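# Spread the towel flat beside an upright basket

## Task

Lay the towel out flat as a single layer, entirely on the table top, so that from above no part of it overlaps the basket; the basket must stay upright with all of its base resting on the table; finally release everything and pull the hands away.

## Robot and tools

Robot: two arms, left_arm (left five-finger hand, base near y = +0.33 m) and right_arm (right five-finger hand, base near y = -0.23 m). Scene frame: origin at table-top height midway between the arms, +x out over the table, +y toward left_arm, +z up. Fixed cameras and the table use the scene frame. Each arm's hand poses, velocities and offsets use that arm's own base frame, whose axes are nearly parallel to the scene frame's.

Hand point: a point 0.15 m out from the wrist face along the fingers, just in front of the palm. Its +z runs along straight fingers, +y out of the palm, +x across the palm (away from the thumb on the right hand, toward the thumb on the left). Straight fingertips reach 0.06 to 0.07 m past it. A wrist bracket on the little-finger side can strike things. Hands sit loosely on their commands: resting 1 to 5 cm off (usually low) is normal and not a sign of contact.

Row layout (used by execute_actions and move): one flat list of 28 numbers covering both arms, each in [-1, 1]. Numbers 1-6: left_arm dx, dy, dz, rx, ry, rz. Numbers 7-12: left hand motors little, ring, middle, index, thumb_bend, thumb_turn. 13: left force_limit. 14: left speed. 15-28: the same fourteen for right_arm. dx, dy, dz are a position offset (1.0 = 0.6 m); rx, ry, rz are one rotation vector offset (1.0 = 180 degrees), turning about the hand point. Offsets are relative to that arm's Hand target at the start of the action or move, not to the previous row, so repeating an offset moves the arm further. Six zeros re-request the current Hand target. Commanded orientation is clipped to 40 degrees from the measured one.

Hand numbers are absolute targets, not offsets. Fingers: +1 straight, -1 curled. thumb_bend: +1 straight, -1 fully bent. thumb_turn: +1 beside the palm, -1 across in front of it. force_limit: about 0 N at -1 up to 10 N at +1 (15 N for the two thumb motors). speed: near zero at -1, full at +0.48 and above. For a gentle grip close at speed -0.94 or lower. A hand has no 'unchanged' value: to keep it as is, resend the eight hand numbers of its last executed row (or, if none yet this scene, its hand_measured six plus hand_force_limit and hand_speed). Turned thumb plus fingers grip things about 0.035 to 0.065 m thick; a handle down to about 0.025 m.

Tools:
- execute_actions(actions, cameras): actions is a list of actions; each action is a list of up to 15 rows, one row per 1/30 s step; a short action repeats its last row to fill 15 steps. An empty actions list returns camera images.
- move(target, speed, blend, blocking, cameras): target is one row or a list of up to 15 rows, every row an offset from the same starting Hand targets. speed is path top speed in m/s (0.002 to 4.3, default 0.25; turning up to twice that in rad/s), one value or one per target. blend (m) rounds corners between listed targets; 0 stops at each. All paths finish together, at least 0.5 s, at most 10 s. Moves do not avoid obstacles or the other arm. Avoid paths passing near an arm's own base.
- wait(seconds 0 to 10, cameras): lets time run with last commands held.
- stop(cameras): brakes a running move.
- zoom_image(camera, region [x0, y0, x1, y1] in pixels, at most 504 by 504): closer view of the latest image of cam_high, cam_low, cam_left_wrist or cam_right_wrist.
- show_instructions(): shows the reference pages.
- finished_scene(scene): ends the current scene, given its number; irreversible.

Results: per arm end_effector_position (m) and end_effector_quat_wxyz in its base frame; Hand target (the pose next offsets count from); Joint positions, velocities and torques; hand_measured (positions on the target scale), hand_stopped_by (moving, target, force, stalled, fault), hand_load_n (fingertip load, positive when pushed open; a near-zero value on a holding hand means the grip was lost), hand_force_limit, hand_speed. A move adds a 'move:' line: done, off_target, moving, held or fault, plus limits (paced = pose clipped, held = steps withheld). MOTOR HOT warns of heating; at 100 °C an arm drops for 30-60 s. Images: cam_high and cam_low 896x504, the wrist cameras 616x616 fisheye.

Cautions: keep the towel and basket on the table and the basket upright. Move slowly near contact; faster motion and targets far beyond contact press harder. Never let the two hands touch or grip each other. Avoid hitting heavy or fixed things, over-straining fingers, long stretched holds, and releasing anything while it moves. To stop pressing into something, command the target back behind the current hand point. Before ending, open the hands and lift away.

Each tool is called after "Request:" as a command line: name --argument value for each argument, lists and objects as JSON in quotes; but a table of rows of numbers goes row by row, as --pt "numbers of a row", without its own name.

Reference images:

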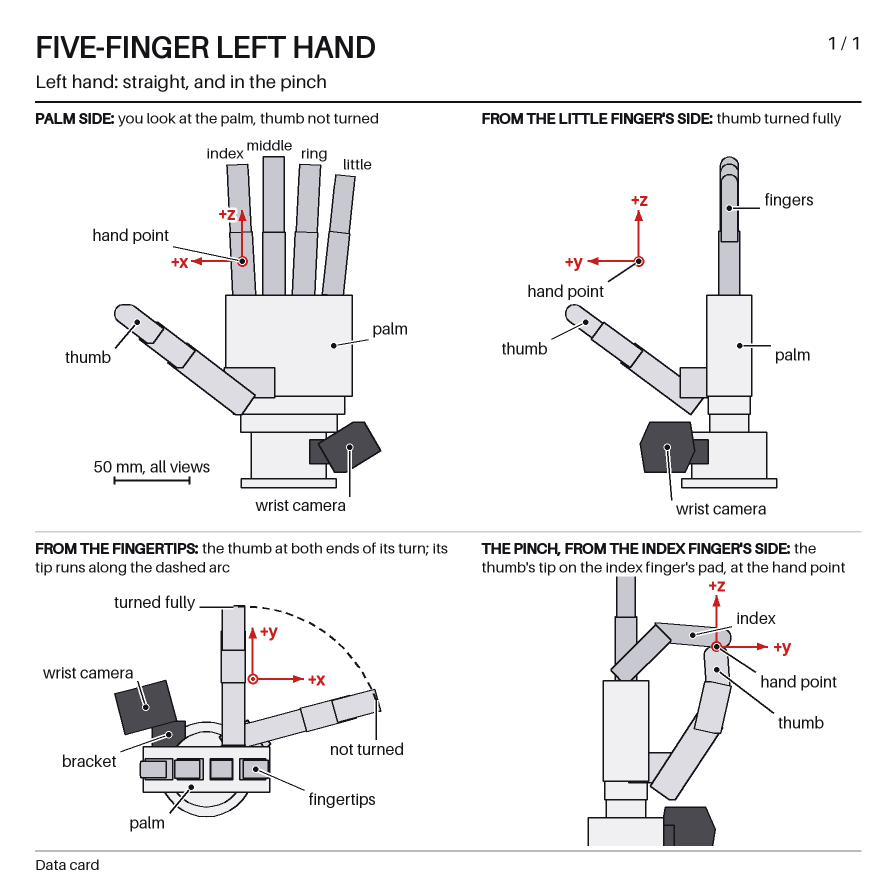

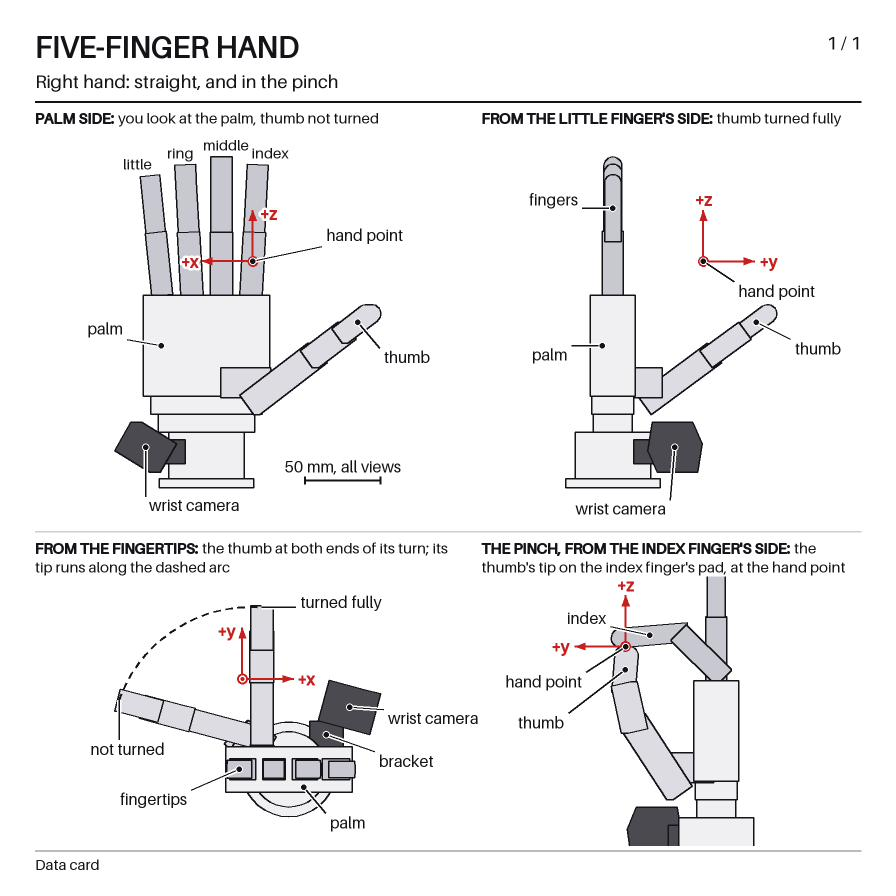

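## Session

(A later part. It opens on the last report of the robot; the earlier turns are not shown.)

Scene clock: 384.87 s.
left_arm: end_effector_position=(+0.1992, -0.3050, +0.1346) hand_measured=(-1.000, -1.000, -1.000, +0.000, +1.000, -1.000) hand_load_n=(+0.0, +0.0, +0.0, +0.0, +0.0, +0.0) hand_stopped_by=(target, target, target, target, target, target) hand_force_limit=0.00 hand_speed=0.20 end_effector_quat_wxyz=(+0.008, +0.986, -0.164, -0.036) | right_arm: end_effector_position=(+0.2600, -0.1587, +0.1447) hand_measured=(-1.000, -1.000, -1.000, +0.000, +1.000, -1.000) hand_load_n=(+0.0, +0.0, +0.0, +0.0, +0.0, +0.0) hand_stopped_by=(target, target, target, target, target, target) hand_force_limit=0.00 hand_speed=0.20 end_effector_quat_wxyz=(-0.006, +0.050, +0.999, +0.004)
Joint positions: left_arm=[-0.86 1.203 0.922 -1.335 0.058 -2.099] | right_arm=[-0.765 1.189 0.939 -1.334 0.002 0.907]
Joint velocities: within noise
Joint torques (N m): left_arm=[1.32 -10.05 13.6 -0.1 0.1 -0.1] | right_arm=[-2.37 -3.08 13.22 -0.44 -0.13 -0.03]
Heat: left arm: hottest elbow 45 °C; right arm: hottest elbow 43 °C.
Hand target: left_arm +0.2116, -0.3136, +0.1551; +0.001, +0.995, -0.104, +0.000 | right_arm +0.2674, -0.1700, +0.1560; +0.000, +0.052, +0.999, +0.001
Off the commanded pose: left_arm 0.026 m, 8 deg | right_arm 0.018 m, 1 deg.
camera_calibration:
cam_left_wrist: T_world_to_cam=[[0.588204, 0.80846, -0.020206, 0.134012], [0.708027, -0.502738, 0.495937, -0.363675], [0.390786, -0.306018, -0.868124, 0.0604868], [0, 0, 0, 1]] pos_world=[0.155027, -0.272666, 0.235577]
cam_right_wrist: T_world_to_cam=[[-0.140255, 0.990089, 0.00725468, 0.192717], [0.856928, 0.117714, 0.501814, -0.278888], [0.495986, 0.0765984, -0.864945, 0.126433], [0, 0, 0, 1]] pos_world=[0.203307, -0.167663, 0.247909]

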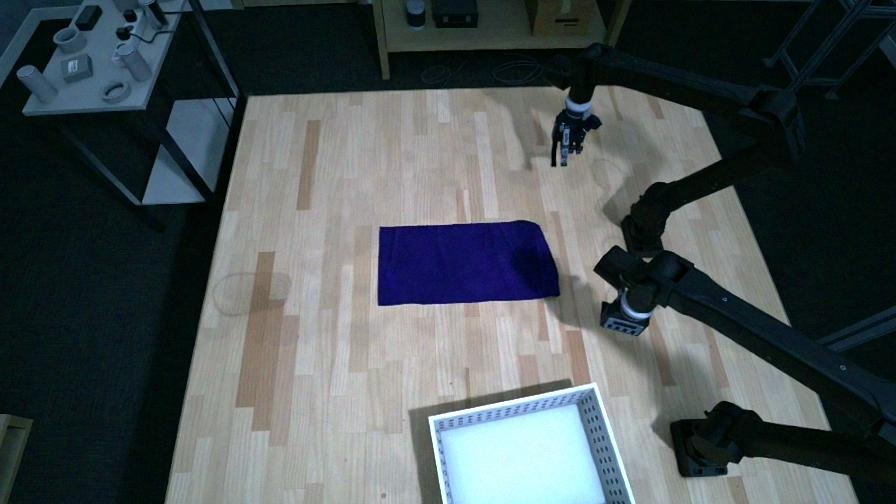

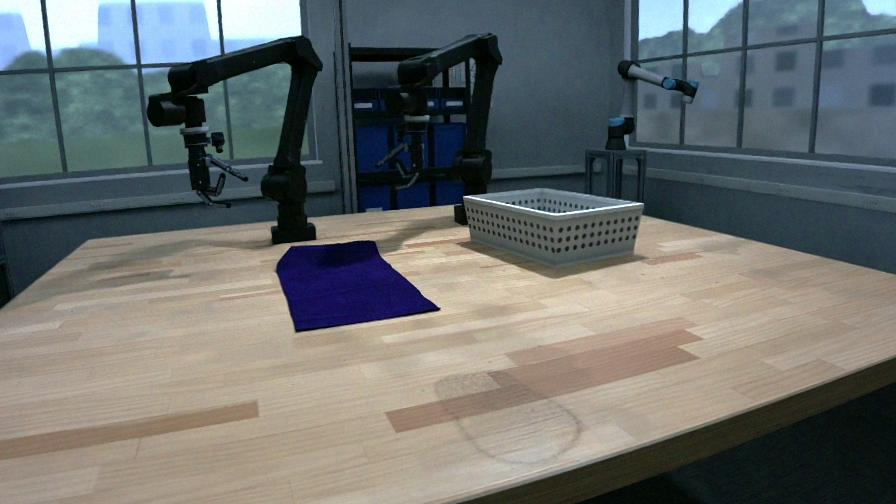

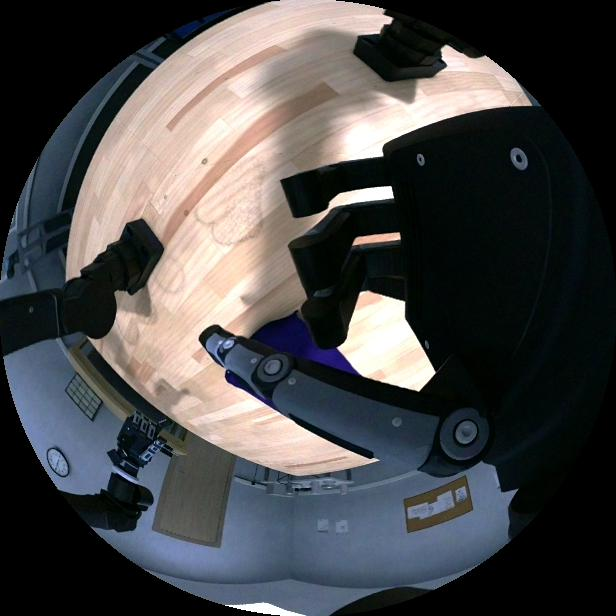

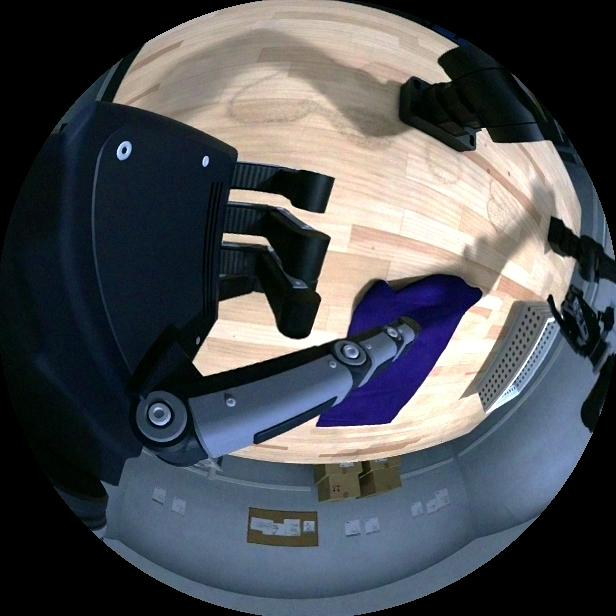

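Request:
zoom_image --camera "cam_left_wrist" --region '[200, 290, 380, 420]'

Request:
zoom_image --camera "cam_right_wrist" --region '[350, 260, 490, 340]'

Scaled by 2.800 from the camera's 616x616 image, which has a finer 880x880 frame.

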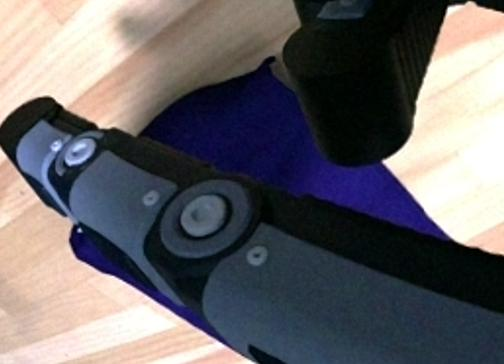

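Scaled by 3.600 from the camera's 616x616 image, which has a finer 880x880 frame.

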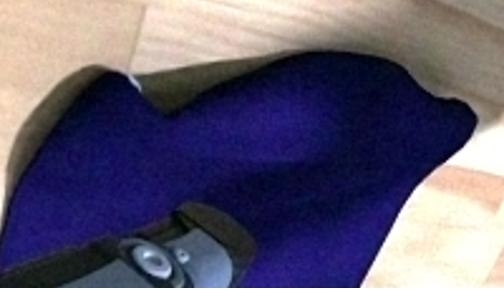

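Request:
move --target '[0,0,0,0,0,0,-1,-1,-1,0,1,-1,0,0.2,-0.09,0.0,-0.05,0,0,0,-1,-1,-1,0,1,1,0,0.2]' --cameras '["cam_right_wrist"]' --speed 0.2

Request:
zoom_image --camera "cam_right_wrist" --region '[320, 230, 500, 360]'

Scene clock: 389.53 s.
left_arm: end_effector_position=(+0.1992, -0.3050, +0.1346) hand_measured=(-1.000, -1.000, -1.000, +0.000, +1.000, -1.000) hand_load_n=(+0.0, +0.0, +0.0, +0.0, +0.0, -0.5) hand_stopped_by=(target, target, target, target, target, target) hand_force_limit=0.00 hand_speed=0.20 end_effector_quat_wxyz=(+0.008, +0.986, -0.164, -0.036) | right_arm: end_effector_position=(+0.2139, -0.1654, +0.1241) hand_measured=(-1.000, -1.000, -1.000, +0.000, +1.000, +1.000) hand_load_n=(+0.0, +0.0, +0.0, +0.0, +0.0, +0.0) hand_stopped_by=(target, target, target, target, target, target) hand_force_limit=0.00 hand_speed=0.20 end_effector_quat_wxyz=(-0.009, +0.050, +0.999, +0.009)
Joint positions: left_arm=[-0.86 1.203 0.922 -1.335 0.058 -2.099] | right_arm=[-0.895 1.14 0.845 -1.3 0.002 0.775]
Joint torques (N m): left_arm=[1.73 -10.46 13.55 -0.1 0.11 -0.12] | right_arm=[-2.43 -4.19 9.25 0.96 -0.01 0.06]
Heat: left arm: hottest elbow 45 °C; right arm: hottest elbow 44 °C.
Hand target: left_arm +0.2116, -0.3136, +0.1551; +0.001, +0.995, -0.104, +0.000 | right_arm +0.2134, -0.1700, +0.1260; +0.000, +0.052, +0.999, +0.001
Off the commanded pose: left_arm 0.025 m, 8 deg | right_arm 0.005 m, 1 deg.
joint sent to its limit (left arm) — joint 6 (wrist roll), lower limit. The joint targets are off in orientation, not in position.
move: off_target (left_arm)
camera_calibration:
cam_right_wrist: T_world_to_cam=[[-0.141269, 0.989804, 0.0181993, 0.191817], [0.859559, 0.113518, 0.498268, -0.229054], [0.491122, 0.0860332, -0.866832, 0.134942], [0, 0, 0, 1]] pos_world=[0.15771, -0.175469, 0.227611]
Images, in order (width x height): cam_right_wrist 616x616.

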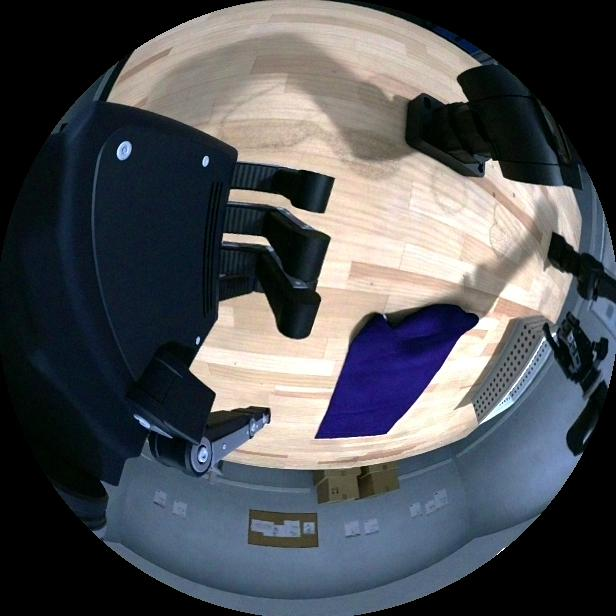

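Scaled by 2.800 from the camera's 616x616 image, which has a finer 880x880 frame.

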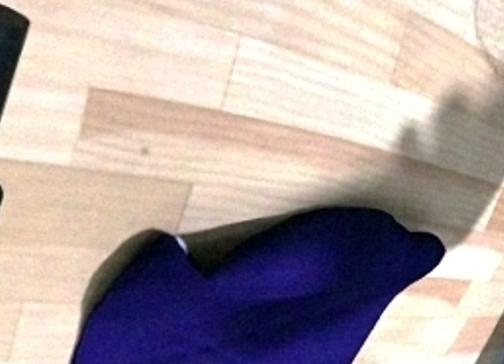

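Request:
move --target '[0,0,0,0,0,0,-1,-1,-1,0,1,-1,0,0.2,0.154,-0.027,-0.05,0,0,0.444,-1,-1,-1,0,1,1,0,0.2]' --cameras '["cam_right_wrist"]' --speed 0.3

Request:
zoom_image --camera "cam_right_wrist" --region '[250, 230, 430, 360]'

Scene clock: 395.30 s.
left_arm: end_effector_position=(+0.1992, -0.3050, +0.1346) hand_measured=(-1.000, -1.000, -1.000, +0.000, +1.000, -1.000) hand_load_n=(+0.0, +0.0, +0.0, +0.0, +0.0, +0.0) hand_stopped_by=(target, target, target, target, target, target) hand_force_limit=0.00 hand_speed=0.20 end_effector_quat_wxyz=(+0.008, +0.986, -0.164, -0.036) | right_arm: end_effector_position=(+0.2873, -0.1775, +0.0924) hand_measured=(-1.000, -1.000, -1.000, +0.000, +1.000, +1.000) hand_load_n=(+0.0, +0.0, +0.0, +0.0, +0.0, +0.0) hand_stopped_by=(target, target, target, target, target, target) hand_force_limit=0.00 hand_speed=0.20 end_effector_quat_wxyz=(-0.006, -0.594, +0.804, +0.015)
Joint positions: left_arm=[-0.86 1.203 0.922 -1.335 0.058 -2.099] | right_arm=[-0.588 1.502 1.085 -1.186 0.001 -0.289]
Joint torques (N m): left_arm=[1.61 -10.05 13.6 -0.14 0.09 -0.11] | right_arm=[-0.91 -6.77 12.34 0.42 -0.02 0.03]
Heat: left arm: hottest elbow 45 °C; right arm: hottest elbow 44 °C.
Hand target: left_arm +0.2116, -0.3136, +0.1551; +0.001, +0.995, -0.104, +0.000 | right_arm +0.3058, -0.1862, +0.0959; +0.000, -0.601, +0.799, +0.001
Off the commanded pose: left_arm 0.025 m, 8 deg | right_arm 0.021 m, 2 deg.
joint sent to its limit (left arm) — joint 6 (wrist roll), lower limit. The joint targets are off in orientation, not in position.
move: off_target (left_arm, right_arm)
camera_calibration:
cam_right_wrist: T_world_to_cam=[[-0.998021, 0.0568496, 0.0268557, 0.294555], [0.0624897, 0.849746, 0.523476, 0.0823102], [0.00693889, 0.524118, -0.851617, 0.287791], [0, 0, 0, 1]] pos_world=[0.286832, -0.237524, 0.19409]
Images, in order (width x height): cam_right_wrist 616x616.

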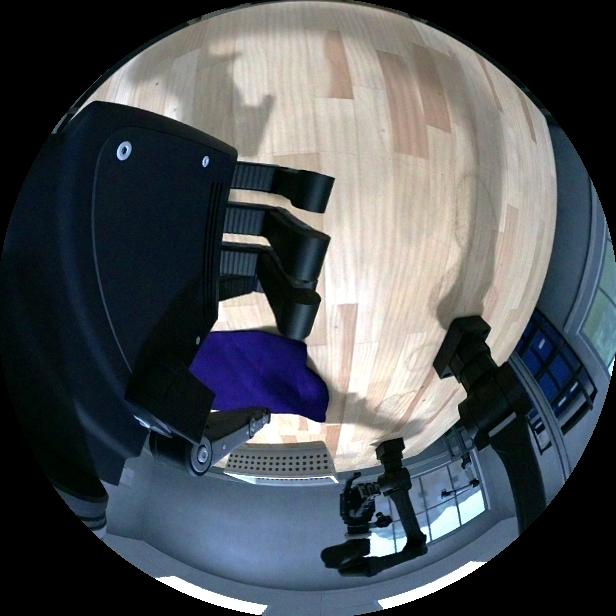

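Scaled by 2.800 from the camera's 616x616 image, which has a finer 880x880 frame.

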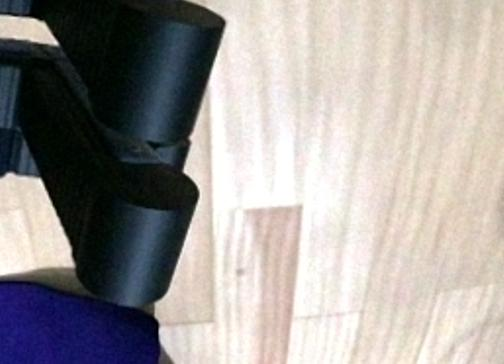

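Request:
zoom_image --camera "cam_right_wrist" --region '[180, 310, 350, 440]'

Scaled by 2.965 from the camera's 616x616 image, which has a finer 880x880 frame.

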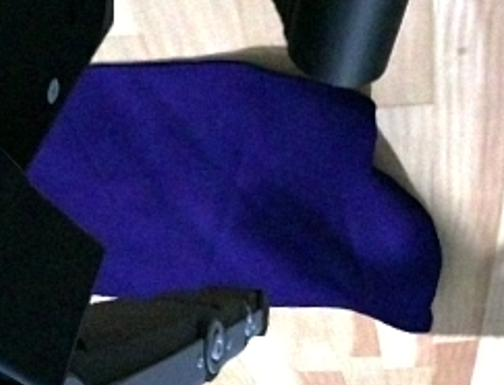

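Request:
move --target '[0,0,0,0,0,0,-1,-1,-1,0,1,1,0,0.2,-0.17,0.02,-0.02,0,0,-0.25,-1,-1,-1,0,1,1,0,0.2]' --cameras '["cam_left_wrist","cam_right_wrist"]' --speed 0.3

Request:
zoom_image --camera "cam_left_wrist" --region '[200, 290, 380, 420]'

Request:
zoom_image --camera "cam_right_wrist" --region '[290, 270, 470, 400]'

Scene clock: 401.27 s.
left_arm: end_effector_position=(+0.1992, -0.3050, +0.1346) hand_measured=(-1.000, -1.000, -1.000, +0.000, +1.000, +1.000) hand_load_n=(+0.0, +0.0, +0.0, +0.0, -0.5, +0.0) hand_stopped_by=(target, target, target, target, target, target) hand_force_limit=0.00 hand_speed=0.20 end_effector_quat_wxyz=(+0.008, +0.986, -0.164, -0.036) | right_arm: end_effector_position=(+0.2027, -0.1699, +0.0831) hand_measured=(-1.000, -1.000, -1.000, +0.000, +1.000, +1.000) hand_load_n=(+0.0, +0.0, +0.5, +0.0, +0.0, +0.0) hand_stopped_by=(target, target, target, target, target, target) hand_force_limit=0.00 hand_speed=0.20 end_effector_quat_wxyz=(-0.006, -0.259, +0.966, +0.011)
Joint positions: left_arm=[-0.86 1.203 0.922 -1.335 0.058 -2.099] | right_arm=[-0.854 1.273 0.833 -1.157 0.001 0.193]
Joint torques (N m): left_arm=[1.55 -10.17 13.55 -0.17 0.1 -0.13] | right_arm=[-2.43 -5.6 8.5 1.02 -0.03 0.19]
Heat: left arm: hottest elbow 46 °C; right arm: hottest elbow 45 °C.
Hand target: left_arm +0.2116, -0.3136, +0.1551; +0.001, +0.995, -0.104, +0.000 | right_arm +0.2038, -0.1742, +0.0841; +0.000, -0.250, +0.968, +0.001
Off the commanded pose: left_arm 0.025 m, 8 deg | right_arm 0.004 m, 2 deg.
joint sent to its limit (left arm) — joint 6 (wrist roll), lower limit. The joint targets are off in orientation, not in position.
move: off_target (left_arm)
camera_calibration:
cam_left_wrist: T_world_to_cam=[[0.588204, 0.80846, -0.020206, 0.134012], [0.708027, -0.502738, 0.495937, -0.363675], [0.390786, -0.306018, -0.868124, 0.0604868], [0, 0, 0, 1]] pos_world=[0.155027, -0.272666, 0.235577]
cam_right_wrist: T_world_to_cam=[[-0.692765, 0.720784, 0.0233856, 0.261101], [0.628149, 0.587166, 0.510554, -0.0721568], [0.354268, 0.368384, -0.859528, 0.180293], [0, 0, 0, 1]] pos_world=[0.162335, -0.212246, 0.185701]
Images, in order (width x height): cam_left_wrist 616x616, cam_right_wrist 616x616.

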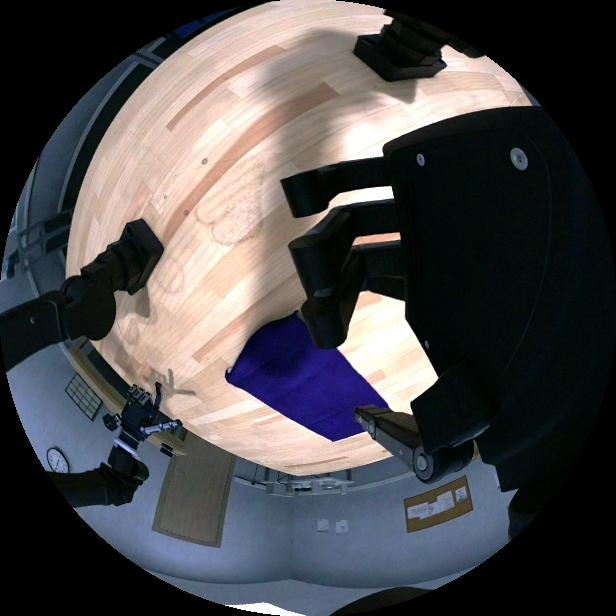

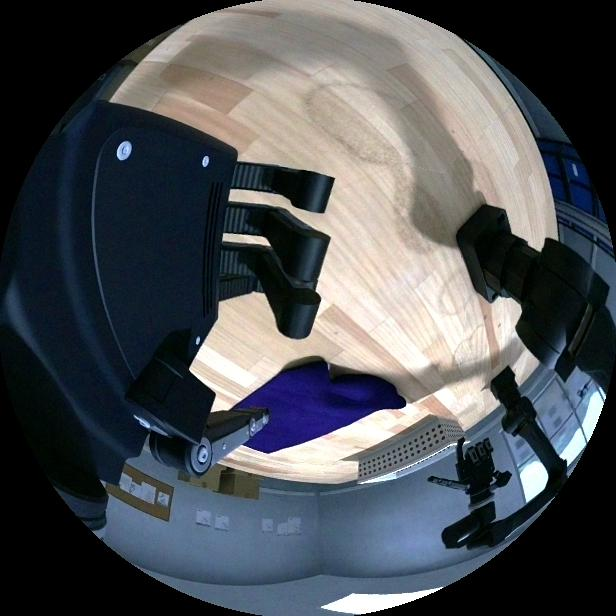

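Scaled by 2.800 from the camera's 616x616 image, which has a finer 880x880 frame.

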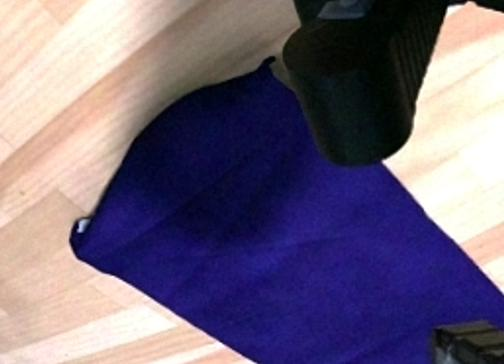

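Scaled by 2.800 from the camera's 616x616 image, which has a finer 880x880 frame.

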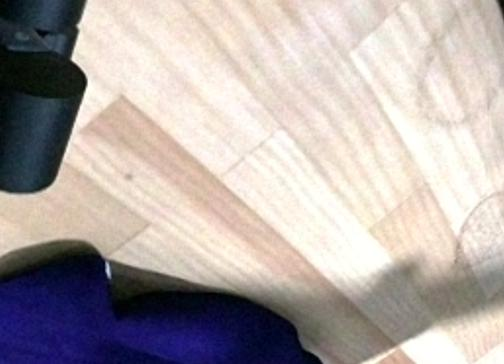

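Request:
zoom_image --camera "cam_right_wrist" --region '[260, 345, 420, 460]'

Request:
zoom_image --camera "cam_left_wrist" --region '[210, 340, 270, 400]'

Scaled by 3.150 from the camera's 616x616 image, which has a finer 880x880 frame.

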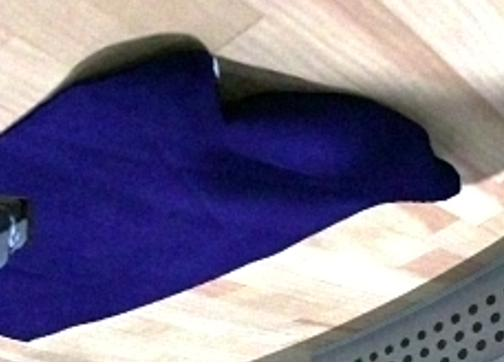

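Scaled by 8.400 from the camera's 616x616 image, which has a finer 880x880 frame.

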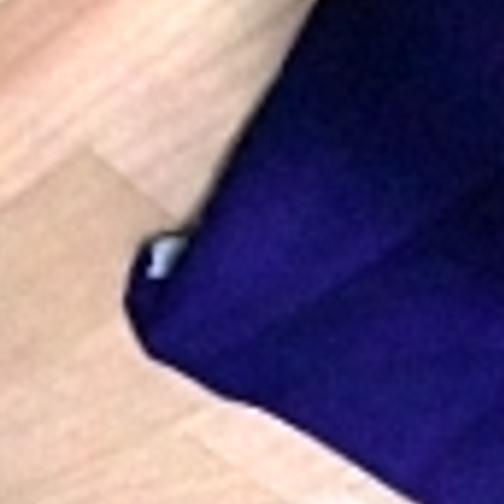

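Request:
move --target '[0,0,0,0,0,0,-1,-1,-1,0,1,1,0,0.2,0.052,0.14,-0.1,0,0,0,-1,-1,-1,-1,1,1,0,0.2]' --cameras '["cam_right_wrist"]' --speed 0.2

Request:
zoom_image --camera "cam_right_wrist" --region '[230, 330, 410, 460]'

Scene clock: 408.83 s.
left_arm: end_effector_position=(+0.1992, -0.3050, +0.1346) hand_measured=(-1.000, -1.000, -1.000, +0.000, +1.000, +1.000) hand_load_n=(+0.0, +0.0, +0.0, +0.0, +0.0, +0.0) hand_stopped_by=(target, target, target, target, target, target) hand_force_limit=0.00 hand_speed=0.20 end_effector_quat_wxyz=(+0.008, +0.986, -0.164, -0.036) | right_arm: end_effector_position=(+0.2319, -0.0917, +0.0275) hand_measured=(-1.000, -1.000, -1.000, -1.000, +1.000, +1.000) hand_load_n=(+0.0, +0.0, +0.0, +0.0, +0.0, +0.0) hand_stopped_by=(target, target, target, target, target, target) hand_force_limit=0.00 hand_speed=0.20 end_effector_quat_wxyz=(+0.000, -0.248, +0.969, +0.003)
Joint positions: left_arm=[-0.86 1.203 0.922 -1.335 0.058 -2.099] | right_arm=[-0.6 1.257 0.654 -0.973 -0.005 0.471]
Joint torques (N m): left_arm=[1.61 -10.34 13.53 -0.06 0.08 -0.12] | right_arm=[0.32 -3.66 8.08 0.83 0.15 0.15]
Heat: left arm: hottest elbow 46 °C; right arm: hottest elbow 45 °C.
Hand target: left_arm +0.2116, -0.3136, +0.1551; +0.001, +0.995, -0.104, +0.000 | right_arm +0.2349, -0.0902, +0.0240; +0.000, -0.250, +0.968, +0.001
Off the commanded pose: left_arm 0.025 m, 8 deg | right_arm 0.005 m, 0 deg.
joint sent to its limit (left arm) — joint 6 (wrist roll), lower limit. The joint targets are off in orientation, not in position.
move: off_target (left_arm)
camera_calibration:
cam_right_wrist: T_world_to_cam=[[-0.675381, 0.737462, 0.00333231, 0.224375], [0.633933, 0.578246, 0.513576, -0.110243], [0.376816, 0.348972, -0.858038, 0.0862775], [0, 0, 0, 1]] pos_world=[0.188914, -0.131829, 0.1299]
Images, in order (width x height): cam_right_wrist 616x616.

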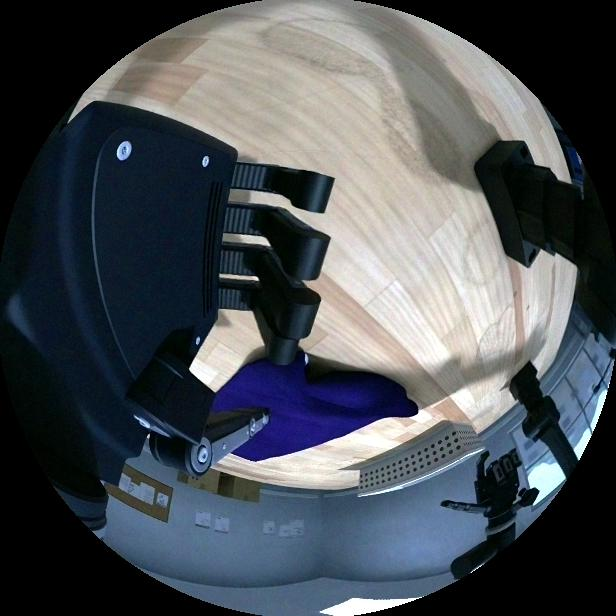

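Scaled by 2.800 from the camera's 616x616 image, which has a finer 880x880 frame.

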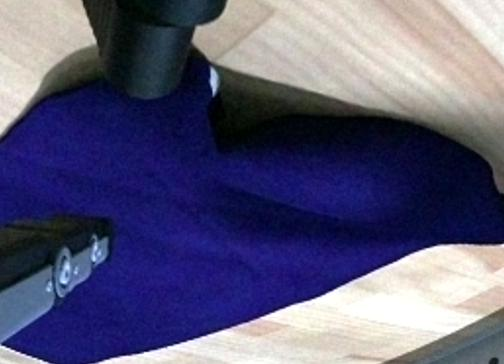

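Request:
move --pt "0 0 0 0 0 -0.05 -1 -1 -1 0 1 1 0 0.2 0.067 -0.1 0.077 0 0 -0.03 -1 -1 -1 0 1 1 0 0.2" --pt "0 0 0 0 0 -0.1 -1 -1 -1 0 1 1 0 0.2 0.217 -0.025 0.027 0 0 -0.05 -1 -1 -1 0 1 1 0 0.2" --cameras '["cam_right_wrist"]' --speed 0.25 --blend 0.03

Request:
zoom_image --camera "cam_right_wrist" --region '[230, 330, 410, 460]'

Scene clock: 417.87 s.
left_arm: end_effector_position=(+0.2001, -0.3042, +0.1416) hand_measured=(-1.000, -1.000, -1.000, +0.000, +1.000, +1.000) hand_load_n=(+0.0, +0.0, +0.0, +0.0, +0.0, +0.0) hand_stopped_by=(target, target, target, target, target, target) hand_force_limit=0.00 hand_speed=0.20 end_effector_quat_wxyz=(-0.007, +0.967, -0.255, -0.010) | right_arm: end_effector_position=(+0.3457, -0.0985, +0.0373) hand_measured=(-1.000, -1.000, -1.000, +0.000, +1.000, +1.000) hand_load_n=(+0.0, +0.0, +0.0, +0.0, +0.0, +0.0) hand_stopped_by=(target, target, target, target, target, target) hand_force_limit=0.00 hand_speed=0.20 end_effector_quat_wxyz=(-0.011, -0.173, +0.985, +0.011)
Joint positions: left_arm=[-0.86 1.203 0.945 -1.337 0 -1.914] | right_arm=[-0.458 1.503 0.926 -1.024 -0.005 0.765]
Joint torques (N m): left_arm=[1.55 -8.29 13.75 0.03 0.03 0.12] | right_arm=[-1.73 -6.01 11.32 0.91 0.19 0.14]
Heat: left arm: hottest elbow 47 °C; right arm: hottest elbow 44 °C.
Hand target: left_arm +0.2117, -0.3136, +0.1551; +0.001, +0.966, -0.258, +0.000 | right_arm +0.3652, -0.1053, +0.0403; +0.000, -0.173, +0.985, +0.001
Off the commanded pose: left_arm 0.020 m, 1 deg | right_arm 0.021 m, 2 deg.
move: off_target (left_arm, right_arm)
camera_calibration:
cam_right_wrist: T_world_to_cam=[[-0.555466, 0.83108, 0.0276331, 0.273033], [0.727143, 0.46934, 0.500982, -0.226001], [0.403387, 0.298371, -0.865017, 0.0402661], [0, 0, 0, 1]] pos_world=[0.299752, -0.132855, 0.140508]
Images, in order (width x height): cam_right_wrist 616x616.

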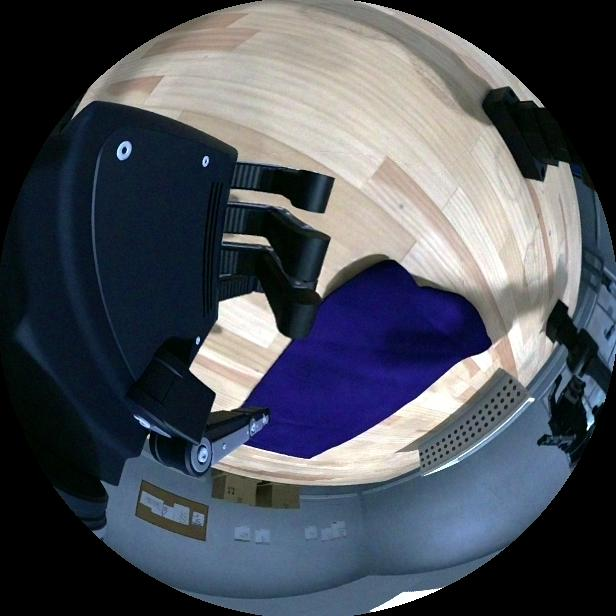

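Scaled by 2.800 from the camera's 616x616 image, which has a finer 880x880 frame.

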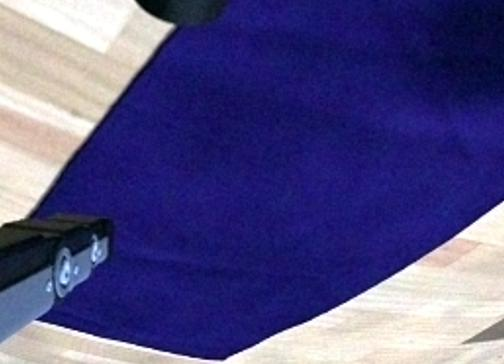

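Request:
zoom_image --camera "cam_right_wrist" --region '[300, 240, 420, 340]'

Scaled by 4.200 from the camera's 616x616 image, which has a finer 880x880 frame.

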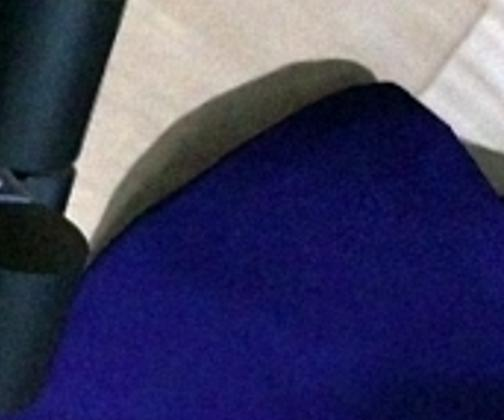

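Request:
move --target '[0,0,0,0,0,0,-1,-1,-1,0,1,1,0,0.2,0.005,0.01,-0.055,0,0,0,-1,-1,-1,0,1,1,0,0.2]' --cameras '["cam_right_wrist"]' --speed 0.15

Request:
zoom_image --camera "cam_right_wrist" --region '[280, 220, 420, 340]'

Scene clock: 420.03 s.
left_arm: end_effector_position=(+0.2000, -0.3042, +0.1416) hand_measured=(-1.000, -1.000, -1.000, +0.000, +1.000, +1.000) hand_load_n=(+0.0, +0.0, +0.0, +0.0, -0.5, +0.0) hand_stopped_by=(target, target, target, target, target, target) hand_force_limit=0.00 hand_speed=0.20 end_effector_quat_wxyz=(-0.007, +0.967, -0.255, -0.010) | right_arm: end_effector_position=(+0.3653, -0.1028, +0.0156) hand_measured=(-1.000, -1.000, -1.000, +0.000, +1.000, +1.000) hand_load_n=(+0.0, +0.0, +0.0, +0.0, +0.0, +0.0) hand_stopped_by=(target, target, target, target, target, target) hand_force_limit=0.00 hand_speed=0.20 end_effector_quat_wxyz=(+0.004, -0.171, +0.985, +0.000)
Joint positions: left_arm=[-0.86 1.203 0.945 -1.337 0 -1.914] | right_arm=[-0.446 1.56 0.926 -0.93 -0.005 0.781]
Joint torques (N m): left_arm=[1.55 -8.35 13.81 0.02 0.04 0.11] | right_arm=[-0.09 -6.24 7.79 0.99 0.16 0.11]
Heat: left arm: hottest elbow 47 °C; right arm: hottest elbow 44 °C.
Hand target: left_arm +0.2117, -0.3136, +0.1551; +0.001, +0.966, -0.258, +0.000 | right_arm +0.3682, -0.0992, +0.0073; +0.000, -0.173, +0.985, +0.001
Off the commanded pose: left_arm 0.020 m, 2 deg | right_arm 0.009 m, 1 deg.
move: off_target (left_arm)
camera_calibration:
cam_right_wrist: T_world_to_cam=[[-0.551972, 0.833849, -0.00480057, 0.287531], [0.712425, 0.474572, 0.516945, -0.221696], [0.433332, 0.281919, -0.856005, 0.00211744], [0, 0, 0, 1]] pos_world=[0.315734, -0.135144, 0.117797]
Images, in order (width x height): cam_right_wrist 616x616.

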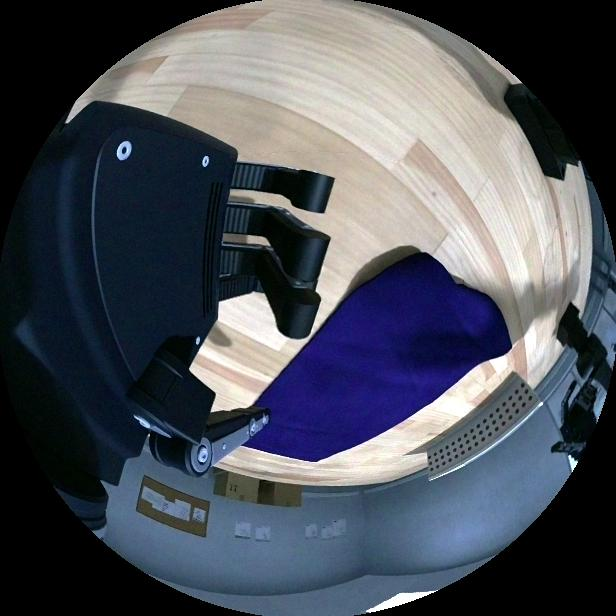

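Scaled by 3.600 from the camera's 616x616 image, which has a finer 880x880 frame.

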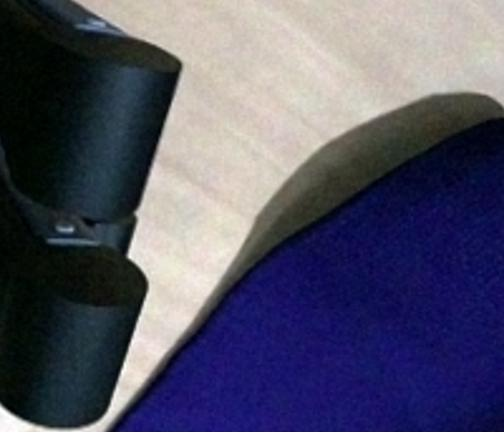

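Request:
move --target '[0,0,0,0,0,0,-1,-1,-1,0,1,1,0,0.2,-0.058,-0.005,-0.006,0,0,-0.111,-1,-1,-1,0,1,1,0,0.2]' --cameras '["cam_right_wrist"]' --speed 0.15

Request:
zoom_image --camera "cam_right_wrist" --region '[280, 220, 440, 360]'

Scene clock: 423.60 s.
left_arm: end_effector_position=(+0.2000, -0.3042, +0.1416) hand_measured=(-1.000, -1.000, -1.000, +0.000, +1.000, +1.000) hand_load_n=(+0.0, +0.0, +0.0, +0.0, +0.0, +0.0) hand_stopped_by=(target, target, target, target, target, target) hand_force_limit=0.00 hand_speed=0.20 end_effector_quat_wxyz=(-0.007, +0.967, -0.255, -0.010) | right_arm: end_effector_position=(+0.3369, -0.0976, +0.0057) hand_measured=(-1.000, -1.000, -1.000, +0.000, +1.000, +1.000) hand_load_n=(+0.0, +0.0, +0.0, -2.0, +0.0, +0.0) hand_stopped_by=(target, target, target, target, target, target) hand_force_limit=0.00 hand_speed=0.20 end_effector_quat_wxyz=(-0.001, -0.010, +1.000, +0.003)
Joint positions: left_arm=[-0.86 1.203 0.945 -1.337 0 -1.914] | right_arm=[-0.477 1.468 0.786 -0.894 -0.005 1.073]
Joint torques (N m): left_arm=[1.44 -8.41 13.75 -0.03 0.04 0.11] | right_arm=[-3.08 -6.89 6.69 0.7 0.09 0.13]
Heat: left arm: hottest elbow 47 °C; right arm: hottest elbow 44 °C.
Hand target: left_arm +0.2117, -0.3136, +0.1551; +0.001, +0.966, -0.258, +0.000 | right_arm +0.3335, -0.1023, +0.0038; +0.000, +0.000, +1.000, +0.001
Off the commanded pose: left_arm 0.020 m, 2 deg | right_arm 0.006 m, 1 deg.
move: off_target (left_arm)
camera_calibration:
cam_right_wrist: T_world_to_cam=[[-0.259062, 0.965849, 0.00466746, 0.181668], [0.831067, 0.220443, 0.51062, -0.263586], [0.492154, 0.136161, -0.859794, -0.0294748], [0, 0, 0, 1]] pos_world=[0.280627, -0.113345, 0.108402]
Images, in order (width x height): cam_right_wrist 616x616.

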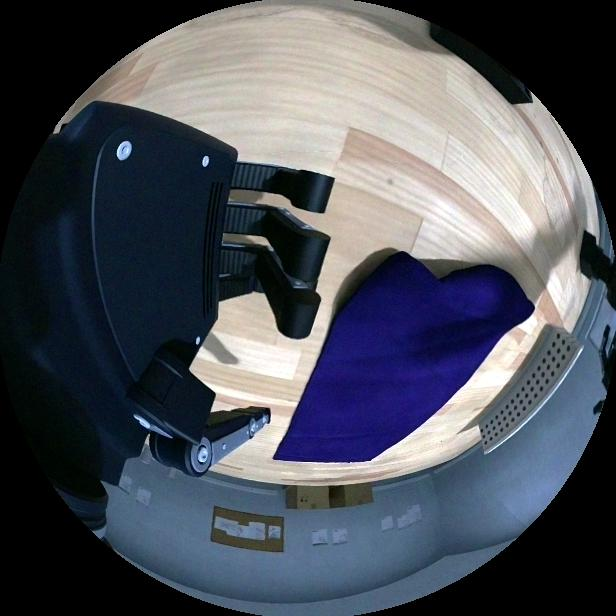

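Scaled by 3.150 from the camera's 616x616 image, which has a finer 880x880 frame.

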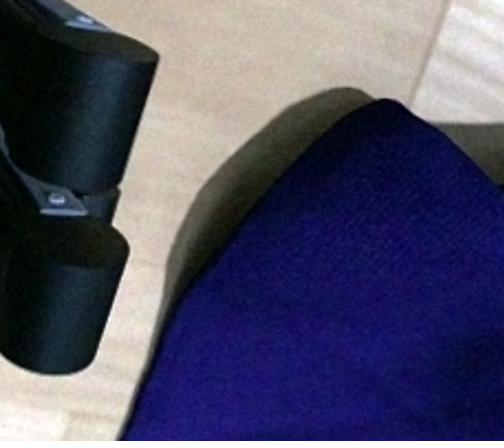

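Request:
move --pt "0 0 0 0 0 0 -1 -1 -1 0 1 1 0 0.2 0 0.03 0.01 0 0 0 -1 -1 -1 0 1 1 0 0.2" --pt "0 0 0 0 0 0 -1 -1 -1 0 1 1 0 0.2 0 0.137 0.01 0 0 0 -1 -1 -1 0 1 1 0 0.2" --cameras '["cam_right_wrist","cam_high"]' --speed 0.1 --blend 0.01

Request:
zoom_image --camera "cam_right_wrist" --region '[240, 200, 420, 360]'

Request:
zoom_image --camera "cam_high" --region '[490, 190, 590, 310]'

Scene clock: 425.97 s.
left_arm: end_effector_position=(+0.2000, -0.3042, +0.1416) hand_measured=(-1.000, -1.000, -1.000, +0.000, +1.000, +1.000) hand_load_n=(+0.0, +0.0, +0.0, +0.0, +0.0, +0.0) hand_stopped_by=(target, target, target, target, target, target) hand_force_limit=0.00 hand_speed=0.20 end_effector_quat_wxyz=(-0.007, +0.967, -0.255, -0.010) | right_arm: end_effector_position=(+0.3344, -0.0239, +0.0071) hand_measured=(-1.000, -1.000, -1.000, +0.000, +1.000, +1.000) hand_load_n=(+0.0, +0.0, +0.0, +0.0, +0.0, +0.0) hand_stopped_by=(target, target, target, target, target, target) hand_force_limit=0.00 hand_speed=0.20 end_effector_quat_wxyz=(-0.001, +0.002, +1.000, +0.002)
Joint positions: left_arm=[-0.86 1.203 0.945 -1.337 0 -1.914] | right_arm=[-0.271 1.385 0.705 -0.894 -0.004 1.304]
Joint torques (N m): left_arm=[1.38 -8.35 13.76 0.05 0.04 0.11] | right_arm=[0.5 -6.12 7.43 0.02 0.1 0.15]
Heat: left arm: hottest elbow 47 °C; right arm: hottest elbow 44 °C.
Hand target: left_arm +0.2117, -0.3136, +0.1551; +0.001, +0.966, -0.258, +0.000 | right_arm +0.3333, -0.0199, +0.0096; +0.000, +0.000, +1.000, +0.001
Off the commanded pose: left_arm 0.020 m, 2 deg | right_arm 0.005 m, 0 deg.
move: off_target (left_arm); blend cut to 0.0094 m at target 1
camera_calibration:
cam_right_wrist: T_world_to_cam=[[-0.234605, 0.972086, 0.0031029, 0.101803], [0.836477, 0.200249, 0.510104, -0.280787], [0.495244, 0.122269, -0.860107, -0.0384975], [0, 0, 0, 1]] pos_world=[0.277821, -0.0380273, 0.109803]
Images, in order (width x height): cam_high 896x504, cam_right_wrist 616x616.

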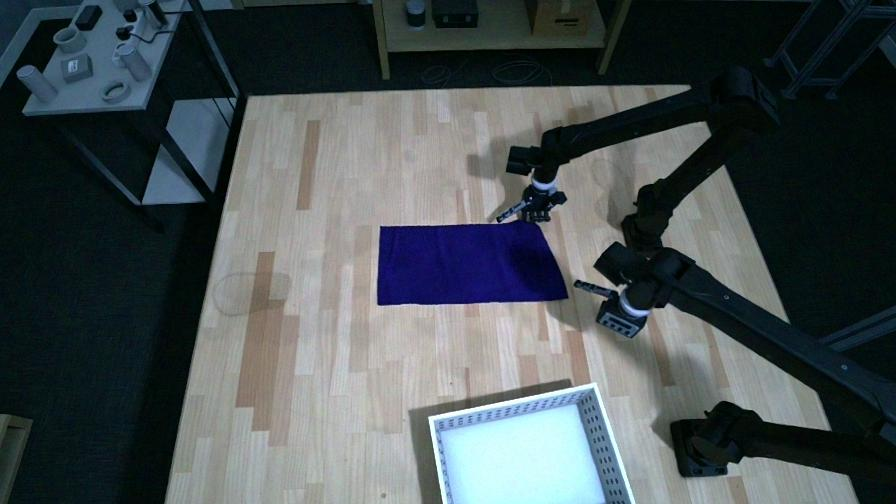

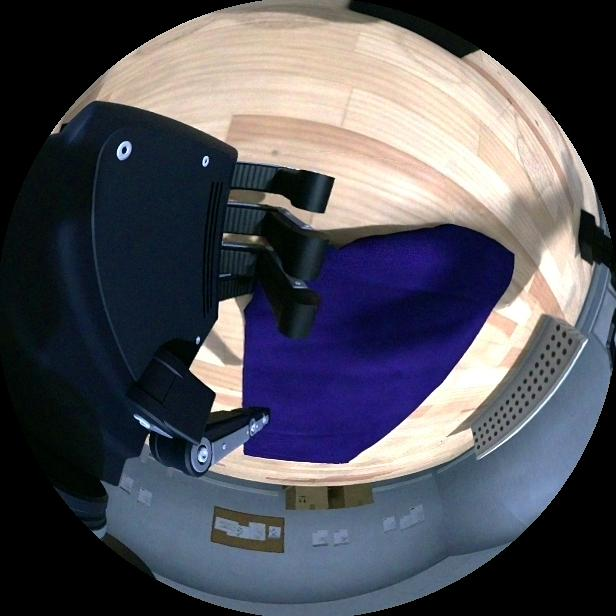

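Scaled by 2.800 from the camera's 616x616 image, which has a finer 880x880 frame.

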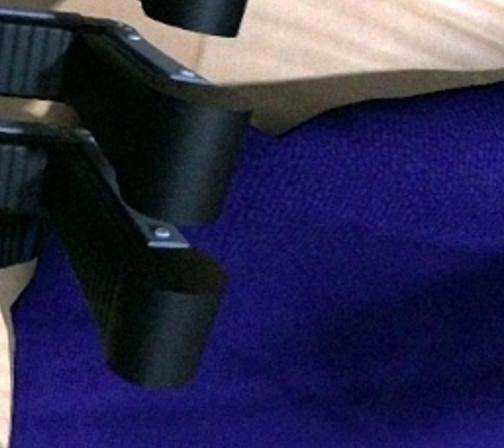

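Scaled by 4.200 from the camera's 896x504 image, which has a finer 1280x720 frame.

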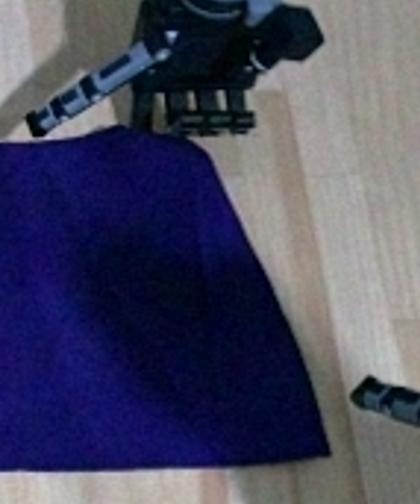

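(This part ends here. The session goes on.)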